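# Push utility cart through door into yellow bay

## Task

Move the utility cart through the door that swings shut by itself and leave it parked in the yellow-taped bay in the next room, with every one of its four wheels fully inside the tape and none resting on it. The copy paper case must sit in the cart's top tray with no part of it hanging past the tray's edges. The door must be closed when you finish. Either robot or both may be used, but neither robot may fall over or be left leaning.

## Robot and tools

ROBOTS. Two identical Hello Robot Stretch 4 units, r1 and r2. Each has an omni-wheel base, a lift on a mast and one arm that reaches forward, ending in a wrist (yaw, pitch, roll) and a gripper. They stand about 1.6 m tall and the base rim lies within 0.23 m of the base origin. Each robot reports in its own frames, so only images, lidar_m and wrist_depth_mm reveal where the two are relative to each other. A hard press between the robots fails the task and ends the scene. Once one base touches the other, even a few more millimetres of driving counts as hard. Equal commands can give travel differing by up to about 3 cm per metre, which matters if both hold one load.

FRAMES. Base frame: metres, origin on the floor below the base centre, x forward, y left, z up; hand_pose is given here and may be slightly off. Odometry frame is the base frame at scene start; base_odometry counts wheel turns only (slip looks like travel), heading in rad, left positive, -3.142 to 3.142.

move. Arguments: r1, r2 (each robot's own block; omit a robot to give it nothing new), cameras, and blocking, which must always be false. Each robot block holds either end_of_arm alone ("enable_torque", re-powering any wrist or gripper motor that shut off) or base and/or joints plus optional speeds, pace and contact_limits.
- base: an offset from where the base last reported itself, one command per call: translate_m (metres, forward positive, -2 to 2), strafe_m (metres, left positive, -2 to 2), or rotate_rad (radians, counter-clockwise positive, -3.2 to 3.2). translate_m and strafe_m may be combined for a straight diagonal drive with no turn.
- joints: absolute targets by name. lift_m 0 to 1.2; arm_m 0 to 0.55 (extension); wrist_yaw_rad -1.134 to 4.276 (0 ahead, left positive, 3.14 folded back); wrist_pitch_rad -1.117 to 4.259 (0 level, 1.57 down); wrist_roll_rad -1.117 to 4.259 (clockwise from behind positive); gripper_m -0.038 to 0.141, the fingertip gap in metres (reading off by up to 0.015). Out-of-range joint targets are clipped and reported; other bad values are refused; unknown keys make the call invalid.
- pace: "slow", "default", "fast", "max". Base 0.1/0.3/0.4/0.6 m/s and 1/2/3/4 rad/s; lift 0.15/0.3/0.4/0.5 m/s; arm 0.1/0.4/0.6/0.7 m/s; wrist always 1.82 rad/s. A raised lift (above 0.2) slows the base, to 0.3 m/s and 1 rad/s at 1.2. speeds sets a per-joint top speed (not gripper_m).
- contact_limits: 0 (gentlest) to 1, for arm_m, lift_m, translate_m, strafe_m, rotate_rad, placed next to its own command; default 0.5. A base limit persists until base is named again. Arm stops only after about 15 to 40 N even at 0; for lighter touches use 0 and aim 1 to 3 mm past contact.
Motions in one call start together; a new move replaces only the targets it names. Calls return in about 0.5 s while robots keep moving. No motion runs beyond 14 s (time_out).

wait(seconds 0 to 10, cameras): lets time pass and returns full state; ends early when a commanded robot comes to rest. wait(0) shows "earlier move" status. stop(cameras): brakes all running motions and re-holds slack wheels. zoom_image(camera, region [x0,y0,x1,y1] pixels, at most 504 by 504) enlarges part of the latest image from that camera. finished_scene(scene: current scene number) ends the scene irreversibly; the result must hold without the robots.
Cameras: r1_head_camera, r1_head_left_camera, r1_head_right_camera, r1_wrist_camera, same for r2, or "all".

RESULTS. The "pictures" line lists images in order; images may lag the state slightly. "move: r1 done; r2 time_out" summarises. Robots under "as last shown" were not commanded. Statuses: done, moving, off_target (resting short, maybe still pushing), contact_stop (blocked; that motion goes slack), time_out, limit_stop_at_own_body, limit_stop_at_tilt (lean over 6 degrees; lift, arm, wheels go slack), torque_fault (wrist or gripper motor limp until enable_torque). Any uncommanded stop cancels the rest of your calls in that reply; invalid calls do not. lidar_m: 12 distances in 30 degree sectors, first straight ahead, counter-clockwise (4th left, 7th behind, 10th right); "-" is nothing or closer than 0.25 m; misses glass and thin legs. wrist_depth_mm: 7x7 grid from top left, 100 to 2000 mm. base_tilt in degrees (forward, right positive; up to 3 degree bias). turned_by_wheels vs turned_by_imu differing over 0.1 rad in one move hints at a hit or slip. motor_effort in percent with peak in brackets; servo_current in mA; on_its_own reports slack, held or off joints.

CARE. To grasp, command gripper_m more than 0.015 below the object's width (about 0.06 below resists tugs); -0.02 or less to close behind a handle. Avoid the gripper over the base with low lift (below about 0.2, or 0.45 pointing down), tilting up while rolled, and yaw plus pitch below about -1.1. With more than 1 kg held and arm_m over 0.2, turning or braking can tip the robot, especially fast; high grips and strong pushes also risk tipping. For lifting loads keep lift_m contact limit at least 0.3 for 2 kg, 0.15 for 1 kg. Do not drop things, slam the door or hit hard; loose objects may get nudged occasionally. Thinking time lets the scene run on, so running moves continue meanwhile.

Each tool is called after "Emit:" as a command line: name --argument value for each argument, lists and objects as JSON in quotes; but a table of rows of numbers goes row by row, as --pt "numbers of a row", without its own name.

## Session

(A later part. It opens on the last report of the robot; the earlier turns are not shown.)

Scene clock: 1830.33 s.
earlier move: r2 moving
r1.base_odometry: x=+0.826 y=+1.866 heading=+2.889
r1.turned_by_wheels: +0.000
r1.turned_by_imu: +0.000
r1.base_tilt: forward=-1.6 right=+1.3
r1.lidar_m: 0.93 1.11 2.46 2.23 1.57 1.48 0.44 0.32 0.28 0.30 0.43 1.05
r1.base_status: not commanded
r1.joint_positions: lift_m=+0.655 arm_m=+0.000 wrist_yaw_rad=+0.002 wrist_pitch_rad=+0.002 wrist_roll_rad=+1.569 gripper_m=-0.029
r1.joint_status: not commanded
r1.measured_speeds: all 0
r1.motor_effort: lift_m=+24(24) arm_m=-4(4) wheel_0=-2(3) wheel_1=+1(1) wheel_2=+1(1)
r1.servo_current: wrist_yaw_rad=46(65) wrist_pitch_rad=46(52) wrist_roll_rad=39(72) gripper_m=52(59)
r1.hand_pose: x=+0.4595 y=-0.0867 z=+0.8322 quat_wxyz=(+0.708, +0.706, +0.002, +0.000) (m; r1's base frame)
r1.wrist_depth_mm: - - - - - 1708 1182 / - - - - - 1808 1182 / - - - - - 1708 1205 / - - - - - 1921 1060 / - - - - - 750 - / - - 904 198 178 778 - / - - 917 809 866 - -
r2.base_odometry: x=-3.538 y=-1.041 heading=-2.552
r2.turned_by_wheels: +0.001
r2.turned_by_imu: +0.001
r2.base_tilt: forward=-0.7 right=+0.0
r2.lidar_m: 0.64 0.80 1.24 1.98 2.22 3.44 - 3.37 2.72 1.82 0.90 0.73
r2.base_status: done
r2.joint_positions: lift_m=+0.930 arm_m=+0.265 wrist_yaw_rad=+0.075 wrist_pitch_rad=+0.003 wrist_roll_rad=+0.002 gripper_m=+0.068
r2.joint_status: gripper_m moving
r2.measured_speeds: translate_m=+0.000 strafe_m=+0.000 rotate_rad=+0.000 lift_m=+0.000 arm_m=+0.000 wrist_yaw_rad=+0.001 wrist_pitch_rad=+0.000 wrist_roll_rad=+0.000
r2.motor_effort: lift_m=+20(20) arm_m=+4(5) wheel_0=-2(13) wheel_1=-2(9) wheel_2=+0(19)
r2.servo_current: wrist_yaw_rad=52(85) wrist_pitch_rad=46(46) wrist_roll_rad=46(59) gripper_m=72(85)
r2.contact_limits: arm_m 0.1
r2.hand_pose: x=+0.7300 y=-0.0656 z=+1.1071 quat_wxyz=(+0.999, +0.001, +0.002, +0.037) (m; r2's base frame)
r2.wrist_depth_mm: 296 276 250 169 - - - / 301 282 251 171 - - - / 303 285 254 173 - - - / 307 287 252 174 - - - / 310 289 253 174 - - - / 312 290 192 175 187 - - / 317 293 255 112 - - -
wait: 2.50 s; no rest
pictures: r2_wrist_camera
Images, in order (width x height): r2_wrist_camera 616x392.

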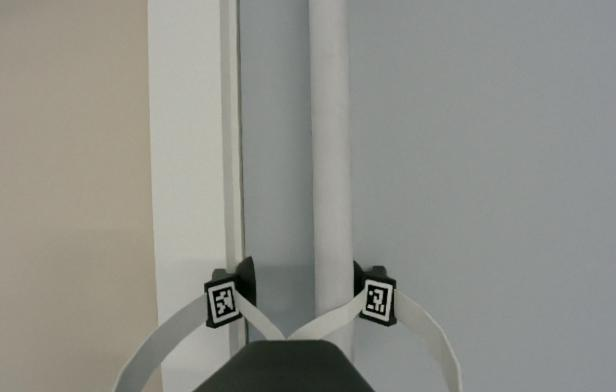

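Emit:
move --blocking false --r2 '{"base":{"strafe_m":-0.018},"joints":{"gripper_m":0.1},"pace":"slow"}' --cameras '[]'

Emit:
wait --seconds 2 --cameras '[]'

Emit:
wait --seconds 1 --cameras '["r2_wrist_camera"]'

Scene clock: 1835.27 s.
earlier move: r2 done
move: r2 moving
r1: as last shown
r1.lidar_m: 0.94 1.11 2.45 2.26 1.58 1.49 0.45 0.29 0.28 0.29 0.40 1.05
r1.motor_effort: lift_m=+24(24) arm_m=-4(4) wheel_0=-3(3) wheel_1=+1(1) wheel_2=+1(1)
r1.servo_current: wrist_yaw_rad=33(65) wrist_pitch_rad=52(52) wrist_roll_rad=52(59) gripper_m=46(59)
r1.wrist_depth_mm: - - - - - 1661 1182 / - - - - - 1808 1182 / - - - - - 1756 1205 / - - - - - 1921 1078 / - - - - - 759 - / - - 904 198 178 768 - / - - 917 809 866 - -
r2.base_odometry: x=-3.545 y=-1.030 heading=-2.551
r2.turned_by_wheels: +0.001
r2.turned_by_imu: +0.001
r2.base_tilt: forward=-0.7 right=+0.1
r2.lidar_m: 0.65 0.79 1.28 2.00 2.21 3.45 - 3.37 2.74 1.80 0.91 0.71
r2.base_status: strafe_m moving
r2.joint_positions: lift_m=+0.930 arm_m=+0.265 wrist_yaw_rad=+0.077 wrist_pitch_rad=+0.003 wrist_roll_rad=+0.002 gripper_m=+0.100
r2.joint_status: all done
r2.measured_speeds: translate_m=-0.001 strafe_m=-0.036 rotate_rad=+0.004 lift_m=+0.000 arm_m=+0.000 wrist_yaw_rad=+0.008 wrist_pitch_rad=+0.000 wrist_roll_rad=+0.000
r2.motor_effort: lift_m=+20(20) arm_m=+4(5) wheel_0=+10(12) wheel_1=-3(7) wheel_2=-1(2)
r2.servo_current: wrist_yaw_rad=33(59) wrist_pitch_rad=39(46) wrist_roll_rad=52(59) gripper_m=46(52)
r2.contact_limits: arm_m 0.1
r2.hand_pose: x=+0.7301 y=-0.0648 z=+1.1071 quat_wxyz=(+0.999, +0.001, +0.002, +0.039) (m; r2's base frame)
r2.wrist_depth_mm: 301 279 249 169 - - - / 304 281 249 171 - - - / 307 283 252 177 - - - / 307 289 258 172 - - - / 312 290 255 177 - - - / 314 291 193 175 187 - - / 315 291 257 112 - - -
pictures: none
No camera images: "cameras" was empty.

Scene clock: 1835.83 s.
earlier move: r2 done
r1.base_odometry: x=+0.826 y=+1.866 heading=+2.889
r1.turned_by_wheels: +0.000
r1.turned_by_imu: +0.000
r1.base_tilt: forward=-1.6 right=+1.3
r1.lidar_m: 0.95 1.11 2.47 2.26 1.56 1.49 0.47 0.30 0.27 0.30 0.43 1.06
r1.base_status: not commanded
r1.joint_positions: lift_m=+0.655 arm_m=+0.000 wrist_yaw_rad=+0.002 wrist_pitch_rad=+0.002 wrist_roll_rad=+1.569 gripper_m=-0.029
r1.joint_status: not commanded
r1.measured_speeds: all 0
r1.motor_effort: lift_m=+24(24) arm_m=-4(4) wheel_0=-2(3) wheel_1=+1(1) wheel_2=+1(1)
r1.servo_current: wrist_yaw_rad=59(65) wrist_pitch_rad=39(52) wrist_roll_rad=46(72) gripper_m=59(59)
r1.hand_pose: x=+0.4595 y=-0.0867 z=+0.8322 quat_wxyz=(+0.708, +0.706, +0.002, +0.000) (m; r1's base frame)
r1.wrist_depth_mm: - - - - - 1661 1182 / - - - - - 1863 1182 / - - - - - 1756 1205 / - - - - - 1863 1060 / - - - - - 750 - / - - 917 198 177 788 - / - - 917 809 866 - -
r2.base_odometry: x=-3.548 y=-1.026 heading=-2.551
r2.turned_by_wheels: +0.000
r2.turned_by_imu: +0.000
r2.base_tilt: forward=-0.7 right=+0.1
r2.lidar_m: 0.64 0.79 1.26 2.00 2.22 3.47 - 3.35 2.70 1.82 0.90 0.73
r2.base_status: done
r2.joint_positions: lift_m=+0.930 arm_m=+0.265 wrist_yaw_rad=+0.079 wrist_pitch_rad=+0.003 wrist_roll_rad=+0.002 gripper_m=+0.100
r2.joint_status: all done
r2.measured_speeds: all 0
r2.motor_effort: lift_m=+20(20) arm_m=+5(5) wheel_0=+9(12) wheel_1=-1(7) wheel_2=+0(2)
r2.servo_current: wrist_yaw_rad=46(65) wrist_pitch_rad=39(46) wrist_roll_rad=39(59) gripper_m=52(52)
r2.contact_limits: arm_m 0.1
r2.hand_pose: x=+0.7302 y=-0.0643 z=+1.1071 quat_wxyz=(+0.999, +0.001, +0.002, +0.040) (m; r2's base frame)
r2.wrist_depth_mm: 297 279 249 170 - - - / 301 281 250 172 - - - / 306 286 252 173 - - - / 307 289 255 174 - - - / 310 290 254 176 - - - / 312 293 191 175 178 - - / 317 294 259 112 - - -
wait: 0.57 of 2 s (r2 has come to rest)
pictures: none
No camera images: "cameras" was empty.

Scene clock: 1836.83 s.
r1.base_odometry: x=+0.826 y=+1.866 heading=+2.889
r1.turned_by_wheels: +0.000
r1.turned_by_imu: +0.000
r1.base_tilt: forward=-1.6 right=+1.3
r1.lidar_m: 0.93 1.11 2.45 2.24 1.58 1.49 0.45 0.30 0.29 0.26 0.41 1.05
r1.base_status: not commanded
r1.joint_positions: lift_m=+0.655 arm_m=+0.000 wrist_yaw_rad=+0.002 wrist_pitch_rad=+0.002 wrist_roll_rad=+1.569 gripper_m=-0.029
r1.joint_status: not commanded
r1.measured_speeds: all 0
r1.motor_effort: lift_m=+24(24) arm_m=-3(4) wheel_0=-2(3) wheel_1=+1(1) wheel_2=+1(1)
r1.servo_current: wrist_yaw_rad=39(65) wrist_pitch_rad=39(52) wrist_roll_rad=52(72) gripper_m=52(59)
r1.hand_pose: x=+0.4595 y=-0.0867 z=+0.8322 quat_wxyz=(+0.708, +0.706, +0.002, +0.000) (m; r1's base frame)
r1.wrist_depth_mm: - - - - - 1708 1182 / - - - - - 1863 1205 / - - - - - 1756 1205 / - - - - - 1863 1060 / - - - - - 750 - / - - 904 198 177 778 - / - - 917 798 866 - -
r2.base_odometry: x=-3.548 y=-1.026 heading=-2.551
r2.turned_by_wheels: +0.000
r2.turned_by_imu: +0.000
r2.base_tilt: forward=-0.7 right=+0.0
r2.lidar_m: 0.65 0.77 1.27 1.99 2.24 3.47 - 3.32 2.71 1.80 0.90 0.73
r2.base_status: done
r2.joint_positions: lift_m=+0.930 arm_m=+0.265 wrist_yaw_rad=+0.079 wrist_pitch_rad=+0.003 wrist_roll_rad=+0.002 gripper_m=+0.100
r2.joint_status: all done
r2.measured_speeds: all 0
r2.motor_effort: lift_m=+20(20) arm_m=+5(5) wheel_0=+9(12) wheel_1=-2(7) wheel_2=+0(2)
r2.servo_current: wrist_yaw_rad=39(65) wrist_pitch_rad=39(46) wrist_roll_rad=39(59) gripper_m=59(52)
r2.contact_limits: arm_m 0.1
r2.hand_pose: x=+0.7302 y=-0.0643 z=+1.1071 quat_wxyz=(+0.999, +0.001, +0.002, +0.040) (m; r2's base frame)
r2.wrist_depth_mm: 297 281 248 170 - - - / 304 281 251 171 - - - / 306 285 253 173 - - - / 306 287 255 173 - - - / 312 290 254 175 - - - / 312 291 191 175 178 - - / 319 293 260 112 - - -
wait: 1.00 s; at rest by 0.27 s
pictures: r2_wrist_camera
Images, in order (width x height): r2_wrist_camera 616x392.

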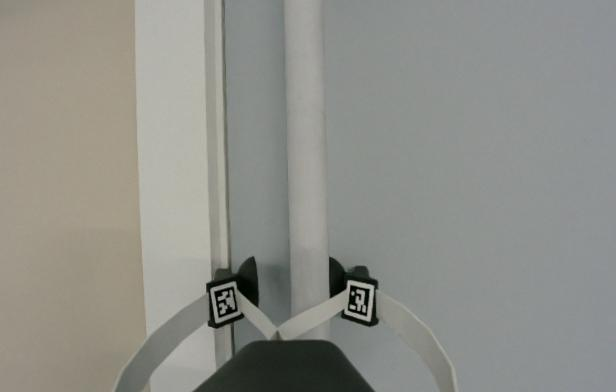

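Emit:
move --r2 '{"joints":{"arm_m":0.15},"pace":"slow"}' --blocking false --cameras '[]'

Emit:
wait --seconds 2.5 --cameras '["r2_wrist_camera","r2_head_camera"]'

Scene clock: 1849.37 s.
move: r2 moving
r1: as last shown
r1.lidar_m: 0.95 1.11 2.45 2.22 1.58 1.48 0.47 0.31 0.28 0.31 0.44 1.06
r1.motor_effort: lift_m=+24(24) arm_m=-3(4) wheel_0=-3(3) wheel_1=+1(1) wheel_2=+1(1)
r1.servo_current: wrist_yaw_rad=52(65) wrist_pitch_rad=39(46) wrist_roll_rad=52(52) gripper_m=52(59)
r1.wrist_depth_mm: - - - - - 1708 1182 / - - - - - 1808 1182 / - - - - - 1756 1205 / - - - - - 1863 1042 / - - - - - 759 - / - - 904 199 177 778 - / - - 917 809 866 - -
r2.base_odometry: x=-3.548 y=-1.026 heading=-2.551
r2.turned_by_wheels: +0.000
r2.turned_by_imu: +0.000
r2.base_tilt: forward=-0.7 right=+0.1
r2.lidar_m: 0.66 0.79 1.26 2.01 2.23 3.47 - 3.31 2.71 1.79 0.90 0.73
r2.base_status: not commanded
r2.joint_positions: lift_m=+0.930 arm_m=+0.252 wrist_yaw_rad=+0.081 wrist_pitch_rad=+0.003 wrist_roll_rad=+0.002 gripper_m=+0.100
r2.joint_status: arm_m moving
r2.measured_speeds: translate_m=+0.000 strafe_m=+0.000 rotate_rad=+0.000 lift_m=+0.000 arm_m=-0.049 wrist_yaw_rad=+0.000 wrist_pitch_rad=+0.000 wrist_roll_rad=+0.000
r2.motor_effort: lift_m=+19(20) arm_m=-6(9) wheel_0=+9(9) wheel_1=-1(2) wheel_2=+0(1)
r2.servo_current: wrist_yaw_rad=52(52) wrist_pitch_rad=39(46) wrist_roll_rad=39(52) gripper_m=52(52)
r2.hand_pose: x=+0.7179 y=-0.0637 z=+1.1071 quat_wxyz=(+0.999, +0.001, +0.002, +0.041) (m; r2's base frame)
r2.wrist_depth_mm: 314 294 - 181 - - - / 319 297 266 181 - - - / 324 297 267 182 - - - / 324 303 270 - - - - / 327 303 271 - - - - / 332 307 195 182 190 - - / 338 310 - 112 - - -
pictures: none
No camera images: "cameras" was empty.

Scene clock: 1851.30 s.
earlier move: r2 done
r1.base_odometry: x=+0.826 y=+1.866 heading=+2.889
r1.turned_by_wheels: +0.000
r1.turned_by_imu: +0.000
r1.base_tilt: forward=-1.6 right=+1.3
r1.lidar_m: 0.93 1.11 2.46 2.24 1.56 1.50 0.47 0.30 0.28 0.29 0.42 1.07
r1.base_status: not commanded
r1.joint_positions: lift_m=+0.655 arm_m=+0.000 wrist_yaw_rad=+0.002 wrist_pitch_rad=+0.002 wrist_roll_rad=+1.569 gripper_m=-0.029
r1.joint_status: not commanded
r1.measured_speeds: all 0
r1.motor_effort: lift_m=+23(24) arm_m=-3(4) wheel_0=-2(3) wheel_1=+1(1) wheel_2=+1(1)
r1.servo_current: wrist_yaw_rad=59(72) wrist_pitch_rad=46(46) wrist_roll_rad=33(72) gripper_m=59(59)
r1.hand_pose: x=+0.4595 y=-0.0867 z=+0.8322 quat_wxyz=(+0.708, +0.706, +0.002, +0.000) (m; r1's base frame)
r1.wrist_depth_mm: - - - - - 1661 1182 / - - - - - 1808 1182 / - - - - - 1756 1205 / - - - - - 1921 1060 / - - - - - 750 - / - - 904 198 178 778 - / - - 917 798 854 - -
r2.base_odometry: x=-3.548 y=-1.026 heading=-2.551
r2.turned_by_wheels: +0.000
r2.turned_by_imu: +0.000
r2.base_tilt: forward=-0.7 right=+0.1
r2.lidar_m: 0.65 0.78 1.24 1.99 2.22 3.46 - 3.35 2.70 1.80 0.89 0.71
r2.base_status: not commanded
r2.joint_positions: lift_m=+0.930 arm_m=+0.150 wrist_yaw_rad=+0.081 wrist_pitch_rad=+0.003 wrist_roll_rad=+0.002 gripper_m=+0.100
r2.joint_status: all done
r2.measured_speeds: all 0
r2.motor_effort: lift_m=+20(20) arm_m=-7(12) wheel_0=+4(9) wheel_1=-2(2) wheel_2=+0(1)
r2.servo_current: wrist_yaw_rad=59(65) wrist_pitch_rad=46(52) wrist_roll_rad=59(65) gripper_m=52(59)
r2.hand_pose: x=+0.6157 y=-0.0637 z=+1.1071 quat_wxyz=(+0.999, +0.001, +0.002, +0.041) (m; r2's base frame)
r2.wrist_depth_mm: - 413 387 287 - - - / - 407 389 290 - - - / - 413 389 294 - - - / - 418 397 291 - - - / - 415 379 291 - - - / - 413 189 291 188 - - / - 153 - 112 - - -
wait: 1.93 of 2.5 s (r2 has come to rest)
pictures: r2_head_camera, r2_wrist_camera
Images, in order (width x height): r2_head_camera 420x560, r2_wrist_camera 616x392.

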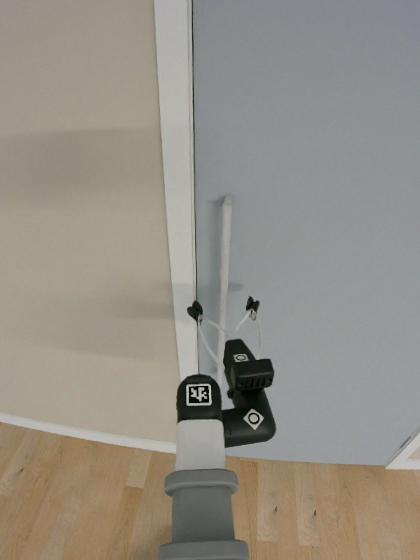

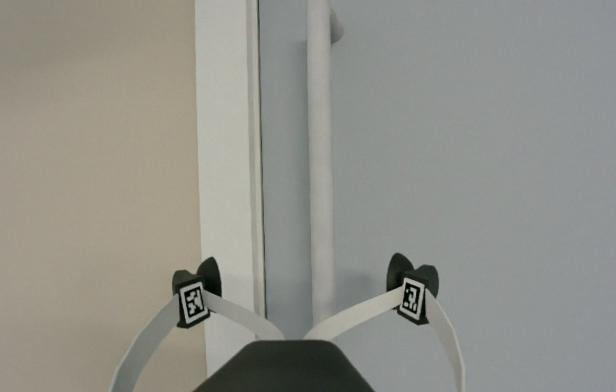

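Emit:
move --r2 '{"joints":{"gripper_m":-0.03}}' --blocking false --cameras '[]'

Emit:
wait --seconds 3 --cameras '[]'

Emit:
move --r2 '{"joints":{"arm_m":0.26},"pace":"slow","contact_limits":{"arm_m":0.1}}' --blocking false --cameras '[]'

Emit:
wait --seconds 4 --cameras '["r2_wrist_camera","r2_head_camera"]'

Scene clock: 1861.60 s.
move: r2 moving
r1: as last shown
r1.lidar_m: 0.94 1.09 2.48 2.25 1.58 1.50 0.47 0.32 0.28 0.30 0.41 1.06
r1.motor_effort: lift_m=+24(24) arm_m=-4(4) wheel_0=-3(3) wheel_1=+1(1) wheel_2=+1(1)
r1.servo_current: wrist_yaw_rad=46(59) wrist_pitch_rad=39(46) wrist_roll_rad=39(65) gripper_m=52(59)
r1.wrist_depth_mm: - - - - - 1661 1182 / - - - - - 1808 1182 / - - - - - 1708 1182 / - - - - - 1921 1042 / - - - - - 750 - / - - 904 198 177 768 - / - - 917 809 866 - -
r2.base_odometry: x=-3.548 y=-1.026 heading=-2.551
r2.turned_by_wheels: +0.000
r2.turned_by_imu: +0.000
r2.base_tilt: forward=-0.7 right=+0.0
r2.lidar_m: 0.64 0.79 1.25 1.98 2.24 3.45 - 3.34 2.72 1.80 0.90 0.72
r2.base_status: not commanded
r2.joint_positions: lift_m=+0.930 arm_m=+0.150 wrist_yaw_rad=+0.081 wrist_pitch_rad=+0.003 wrist_roll_rad=+0.002 gripper_m=+0.083
r2.joint_status: gripper_m moving
r2.measured_speeds: all 0
r2.motor_effort: lift_m=+20(20) arm_m=-7(8) wheel_0=+4(5) wheel_1=-2(2) wheel_2=+0(1)
r2.servo_current: wrist_yaw_rad=65(65) wrist_pitch_rad=39(46) wrist_roll_rad=46(59) gripper_m=85(117)
r2.hand_pose: x=+0.6157 y=-0.0637 z=+1.1071 quat_wxyz=(+0.999, +0.001, +0.002, +0.041) (m; r2's base frame)
r2.wrist_depth_mm: - 410 384 286 - - - / - 413 387 290 - - - / - 413 392 294 - - - / - 415 394 293 - - - / - 415 399 294 - - - / - 413 196 290 195 - - / - 146 - 112 - - -
pictures: none
No camera images: "cameras" was empty.

Scene clock: 1863.07 s.
earlier move: r2 done
r1.base_odometry: x=+0.826 y=+1.866 heading=+2.889
r1.turned_by_wheels: +0.000
r1.turned_by_imu: +0.000
r1.base_tilt: forward=-1.6 right=+1.3
r1.lidar_m: 0.95 1.07 2.46 2.26 1.59 1.48 0.45 0.31 0.27 0.31 0.40 1.07
r1.base_status: not commanded
r1.joint_positions: lift_m=+0.655 arm_m=+0.000 wrist_yaw_rad=+0.002 wrist_pitch_rad=+0.002 wrist_roll_rad=+1.569 gripper_m=-0.029
r1.joint_status: not commanded
r1.measured_speeds: all 0
r1.motor_effort: lift_m=+24(24) arm_m=-4(4) wheel_0=-3(3) wheel_1=+1(1) wheel_2=+1(1)
r1.servo_current: wrist_yaw_rad=33(72) wrist_pitch_rad=39(52) wrist_roll_rad=33(65) gripper_m=59(59)
r1.hand_pose: x=+0.4595 y=-0.0867 z=+0.8322 quat_wxyz=(+0.708, +0.706, +0.002, +0.000) (m; r1's base frame)
r1.wrist_depth_mm: - - - - - 1661 1182 / - - - - - 1808 1182 / - - - - - 1756 1229 / - - - - - 1921 1060 / - - - - - 750 - / - - 904 198 177 778 - / - - 917 809 866 - -
r2.base_odometry: x=-3.548 y=-1.026 heading=-2.551
r2.turned_by_wheels: +0.000
r2.turned_by_imu: +0.000
r2.base_tilt: forward=-0.6 right=+0.1
r2.lidar_m: 0.65 0.77 1.23 2.00 2.24 3.45 - 3.34 2.70 1.78 0.89 0.72
r2.base_status: not commanded
r2.joint_positions: lift_m=+0.930 arm_m=+0.150 wrist_yaw_rad=+0.081 wrist_pitch_rad=+0.003 wrist_roll_rad=+0.002 gripper_m=-0.029
r2.joint_status: all done
r2.measured_speeds: all 0
r2.motor_effort: lift_m=+20(20) arm_m=-7(8) wheel_0=+4(5) wheel_1=-2(2) wheel_2=+0(1)
r2.servo_current: wrist_yaw_rad=46(65) wrist_pitch_rad=46(46) wrist_roll_rad=52(59) gripper_m=111(182)
r2.hand_pose: x=+0.6157 y=-0.0637 z=+1.1071 quat_wxyz=(+0.999, +0.001, +0.002, +0.041) (m; r2's base frame)
r2.wrist_depth_mm: - 410 387 287 - - - / - 407 387 289 - - - / - 413 392 296 - - - / - 418 399 293 - - - / - 415 397 289 - - - / - 418 184 199 179 - - / - 139 - 112 - - -
wait: 1.47 of 3 s (r2 has come to rest)
pictures: none
No camera images: "cameras" was empty.

Scene clock: 1863.57 s.
move: r2 moving
r1: as last shown
r1.lidar_m: 0.93 1.07 2.47 2.28 1.58 1.50 0.47 0.31 0.28 0.28 0.40 1.06
r1.servo_current: wrist_yaw_rad=59(59) wrist_pitch_rad=39(46) wrist_roll_rad=46(59) gripper_m=59(59)
r1.wrist_depth_mm: - - - - - 1708 1182 / - - - - - 1863 1205 / - - - - - 1756 1205 / - - - - - 1863 1060 / - - - - - 750 - / - - 904 199 178 768 - / - - 917 809 866 - -
r2.base_odometry: x=-3.548 y=-1.026 heading=-2.551
r2.turned_by_wheels: +0.000
r2.turned_by_imu: +0.000
r2.base_tilt: forward=-0.7 right=+0.1
r2.lidar_m: 0.64 0.79 1.24 2.00 2.23 3.45 - 3.34 2.72 1.79 0.91 0.72
r2.base_status: not commanded
r2.joint_positions: lift_m=+0.930 arm_m=+0.162 wrist_yaw_rad=+0.081 wrist_pitch_rad=+0.003 wrist_roll_rad=+0.002 gripper_m=-0.029
r2.joint_status: arm_m moving
r2.measured_speeds: translate_m=+0.000 strafe_m=+0.000 rotate_rad=+0.000 lift_m=+0.000 arm_m=+0.049 wrist_yaw_rad=+0.000 wrist_pitch_rad=+0.000 wrist_roll_rad=+0.000
r2.motor_effort: lift_m=+20(20) arm_m=+6(10) wheel_0=+4(4) wheel_1=-1(2) wheel_2=+0(1)
r2.servo_current: wrist_yaw_rad=52(52) wrist_pitch_rad=39(52) wrist_roll_rad=52(59) gripper_m=117(117)
r2.contact_limits: arm_m 0.1
r2.hand_pose: x=+0.6279 y=-0.0637 z=+1.1071 quat_wxyz=(+0.999, +0.001, +0.002, +0.041) (m; r2's base frame)
r2.wrist_depth_mm: - 397 - 272 - - - / - 399 - 276 - - - / - 404 366 279 - - - / - 407 368 285 - - - / - 410 384 278 - - - / - 410 185 200 179 - - / - 147 - 112 - - -
pictures: none
No camera images: "cameras" was empty.

Scene clock: 1864.83 s.
earlier move: r2 contact_stop
r1.base_odometry: x=+0.826 y=+1.866 heading=+2.889
r1.turned_by_wheels: +0.000
r1.turned_by_imu: +0.000
r1.base_tilt: forward=-1.6 right=+1.3
r1.lidar_m: 0.96 1.08 2.46 2.28 1.57 1.49 0.47 0.31 0.28 0.29 0.41 1.03
r1.base_status: not commanded
r1.joint_positions: lift_m=+0.655 arm_m=+0.000 wrist_yaw_rad=+0.002 wrist_pitch_rad=+0.002 wrist_roll_rad=+1.569 gripper_m=-0.029
r1.joint_status: not commanded
r1.measured_speeds: all 0
r1.motor_effort: lift_m=+23(24) arm_m=-3(4) wheel_0=-3(3) wheel_1=+1(1) wheel_2=+1(1)
r1.servo_current: wrist_yaw_rad=59(72) wrist_pitch_rad=39(46) wrist_roll_rad=26(72) gripper_m=46(59)
r1.hand_pose: x=+0.4595 y=-0.0867 z=+0.8322 quat_wxyz=(+0.708, +0.706, +0.002, +0.000) (m; r1's base frame)
r1.wrist_depth_mm: - - - - - 1661 1182 / - - - - - 1863 1182 / - - - - - 1808 1229 / - - - - - 1863 1042 / - - - - - 759 - / - - 904 198 177 778 - / - - 904 809 866 - -
r2.base_odometry: x=-3.548 y=-1.026 heading=-2.552
r2.turned_by_wheels: +0.000
r2.turned_by_imu: +0.007
r2.base_tilt: forward=-0.7 right=+0.1
r2.lidar_m: 0.66 0.78 1.30 1.99 2.24 3.50 - 3.33 2.71 1.77 0.89 0.72
r2.base_status: not commanded
r2.joint_positions: lift_m=+0.930 arm_m=+0.216 wrist_yaw_rad=+0.075 wrist_pitch_rad=+0.003 wrist_roll_rad=+0.002 gripper_m=-0.029
r2.joint_status: arm_m contact_stop (moved +0.066 of +0.110)
r2.measured_speeds: all 0
r2.on_its_own: arm_m is slack since a contact_stop (your +0.260 is given up)
r2.motor_effort: lift_m=+20(20) arm_m=+0(18) wheel_0=+3(5) wheel_1=+1(3) wheel_2=-7(7)
r2.servo_current: wrist_yaw_rad=59(59) wrist_pitch_rad=39(52) wrist_roll_rad=52(59) gripper_m=78(117)
r2.contact_limits: arm_m 0.1
r2.hand_pose: x=+0.6815 y=-0.0657 z=+1.1071 quat_wxyz=(+0.999, +0.001, +0.002, +0.037) (m; r2's base frame)
r2.wrist_depth_mm: 357 332 304 224 - - - / 362 338 306 225 - - - / 362 342 - 224 - - - / 370 343 - 226 - - - / 373 343 - 226 - - - / 377 345 182 207 179 - - / 375 152 - 112 - - -
wait: 1.27 of 4 s (r2 has come to rest)
pictures: r2_head_camera, r2_wrist_camera
Images, in order (width x height): r2_head_camera 420x560, r2_wrist_camera 616x392.

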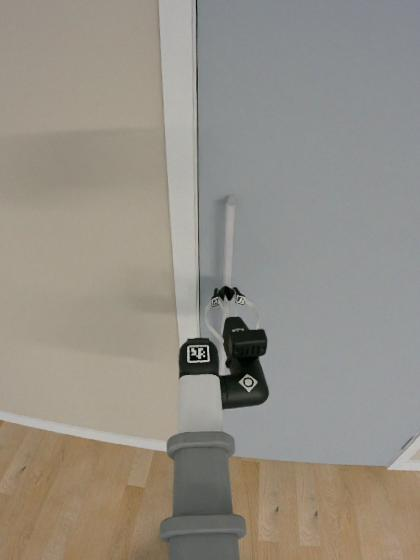

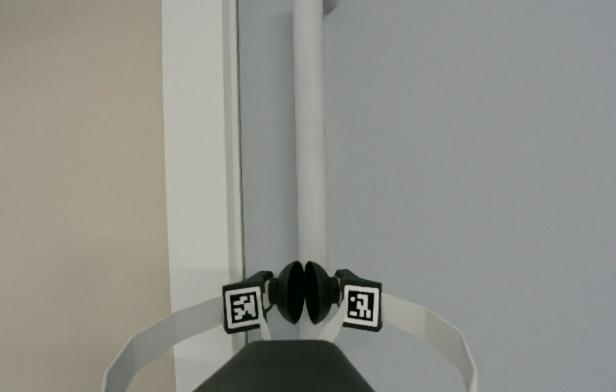

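Emit:
move --r2 '{"joints":{"arm_m":0.02},"pace":"slow"}' --blocking false --cameras '[]'

Emit:
wait --seconds 3.5 --cameras '["r2_head_camera","r2_wrist_camera"]'

Emit:
zoom_image --camera "r2_head_camera" --region '[140, 0, 260, 160]'

Emit:
zoom_image --camera "r2_head_camera" --region '[140, 340, 260, 480]'

Scene clock: 1872.43 s.
move: r2 moving
r1: as last shown
r1.lidar_m: 0.94 1.11 2.46 2.27 1.59 1.48 0.46 0.29 0.28 0.28 0.42 1.05
r1.motor_effort: lift_m=+24(24) arm_m=-3(4) wheel_0=-2(3) wheel_1=+1(1) wheel_2=+1(1)
r1.servo_current: wrist_yaw_rad=39(72) wrist_pitch_rad=39(46) wrist_roll_rad=46(59) gripper_m=59(59)
r1.wrist_depth_mm: - - - - - 1708 1182 / - - - - - 1808 1205 / - - - - - 1756 1205 / - - - - - 1921 1060 / - - - - - 750 - / - - 904 198 178 768 - / - - 917 809 866 - -
r2.base_odometry: x=-3.548 y=-1.026 heading=-2.552
r2.turned_by_wheels: +0.000
r2.turned_by_imu: +0.001
r2.base_tilt: forward=-0.7 right=+0.1
r2.lidar_m: 0.65 0.78 1.28 2.00 2.23 3.49 - 3.31 2.70 1.81 0.88 0.72
r2.base_status: not commanded
r2.joint_positions: lift_m=+0.930 arm_m=+0.204 wrist_yaw_rad=+0.077 wrist_pitch_rad=+0.003 wrist_roll_rad=+0.002 gripper_m=-0.029
r2.joint_status: arm_m moving
r2.measured_speeds: translate_m=+0.000 strafe_m=+0.000 rotate_rad=+0.000 lift_m=+0.000 arm_m=-0.048 wrist_yaw_rad=+0.000 wrist_pitch_rad=+0.000 wrist_roll_rad=+0.000
r2.motor_effort: lift_m=+20(20) arm_m=-11(11) wheel_0=+3(4) wheel_1=+1(1) wheel_2=-4(7)
r2.servo_current: wrist_yaw_rad=46(59) wrist_pitch_rad=46(46) wrist_roll_rad=52(59) gripper_m=78(85)
r2.hand_pose: x=+0.6692 y=-0.0649 z=+1.1071 quat_wxyz=(+0.999, +0.001, +0.002, +0.039) (m; r2's base frame)
r2.wrist_depth_mm: 377 347 314 230 - - - / 375 349 315 234 - - - / 387 351 319 236 - - - / 389 357 - 236 - - - / 389 357 - 235 - - - / 392 364 183 198 180 - - / 397 366 - 112 - - -
pictures: none
No camera images: "cameras" was empty.

Scene clock: 1875.17 s.
earlier move: r2 done
r1.base_odometry: x=+0.826 y=+1.866 heading=+2.889
r1.turned_by_wheels: +0.000
r1.turned_by_imu: +0.000
r1.base_tilt: forward=-1.6 right=+1.3
r1.lidar_m: 0.96 1.09 2.47 2.27 1.57 1.49 0.45 0.32 0.28 0.29 0.41 1.02
r1.base_status: not commanded
r1.joint_positions: lift_m=+0.655 arm_m=+0.000 wrist_yaw_rad=+0.002 wrist_pitch_rad=+0.002 wrist_roll_rad=+1.569 gripper_m=-0.029
r1.joint_status: not commanded
r1.measured_speeds: all 0
r1.motor_effort: lift_m=+24(24) arm_m=-4(4) wheel_0=-2(3) wheel_1=+1(1) wheel_2=+1(1)
r1.servo_current: wrist_yaw_rad=59(78) wrist_pitch_rad=33(52) wrist_roll_rad=59(72) gripper_m=52(59)
r1.hand_pose: x=+0.4595 y=-0.0867 z=+0.8322 quat_wxyz=(+0.708, +0.706, +0.002, +0.000) (m; r1's base frame)
r1.wrist_depth_mm: - - - - - 1708 1182 / - - - - - 1808 1205 / - - - - - 1756 1205 / - - - - - 1921 1060 / - - - - - 750 - / - - 904 199 178 768 - / - - 917 809 854 - -
r2.base_odometry: x=-3.548 y=-1.026 heading=-2.552
r2.turned_by_wheels: +0.000
r2.turned_by_imu: +0.000
r2.base_tilt: forward=-0.6 right=+0.1
r2.lidar_m: 0.64 0.81 1.25 1.99 2.23 3.52 - 3.33 2.71 1.77 0.88 0.70
r2.base_status: not commanded
r2.joint_positions: lift_m=+0.930 arm_m=+0.020 wrist_yaw_rad=+0.077 wrist_pitch_rad=+0.003 wrist_roll_rad=+0.002 gripper_m=-0.029
r2.joint_status: all done
r2.measured_speeds: all 0
r2.motor_effort: lift_m=+20(20) arm_m=-7(13) wheel_0=+3(4) wheel_1=+1(1) wheel_2=-3(7)
r2.servo_current: wrist_yaw_rad=46(59) wrist_pitch_rad=39(46) wrist_roll_rad=46(59) gripper_m=85(85)
r2.hand_pose: x=+0.4854 y=-0.0649 z=+1.1071 quat_wxyz=(+0.999, +0.001, +0.002, +0.039) (m; r2's base frame)
r2.wrist_depth_mm: - - - 488 - - - / - - - 492 - - - / - - - - - - - / - - - - - - - / - - - 216 - - - / - - 182 198 180 - - / - - - 112 - - -
wait: 2.73 of 3.5 s (r2 has come to rest)
pictures: r2_head_camera, r2_wrist_camera
Images, in order (width x height): r2_head_camera 420x560, r2_wrist_camera 616x392.

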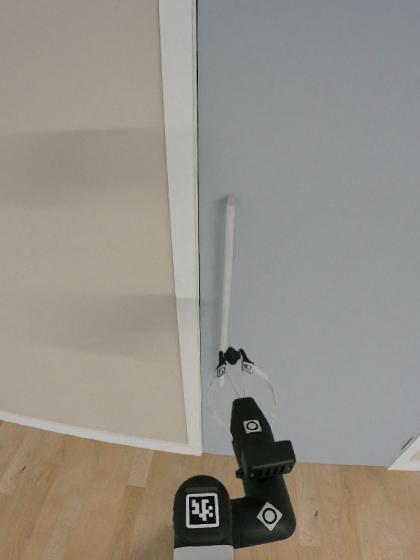

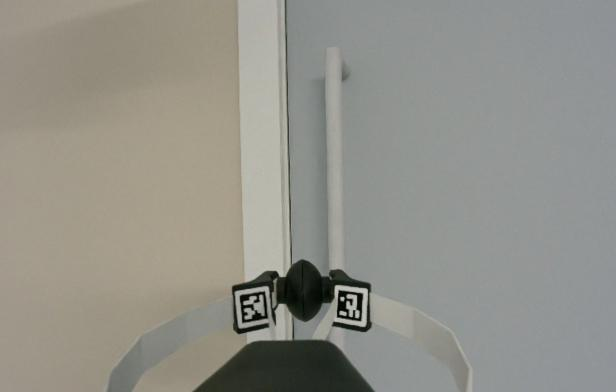

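Scaled by 3.150 from the camera's 420x560 image, which has a finer 1200x1600 frame.

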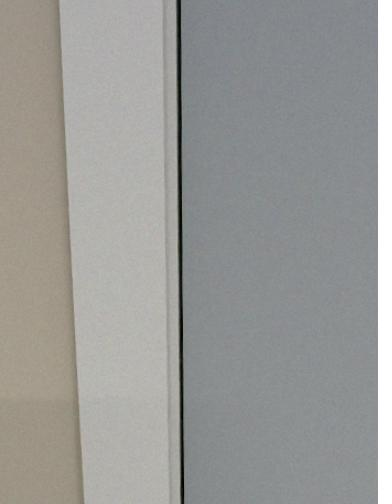

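Scaled by 3.600 from the camera's 420x560 image, which has a finer 1200x1600 frame.

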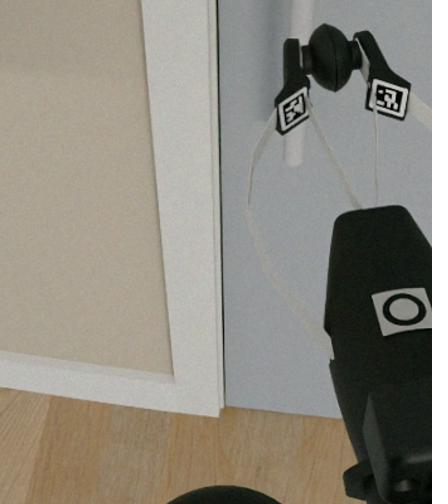

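Door is shut and recessed in frame.

Emit:
finished_scene --scene 2

The scene is finished: the task was done.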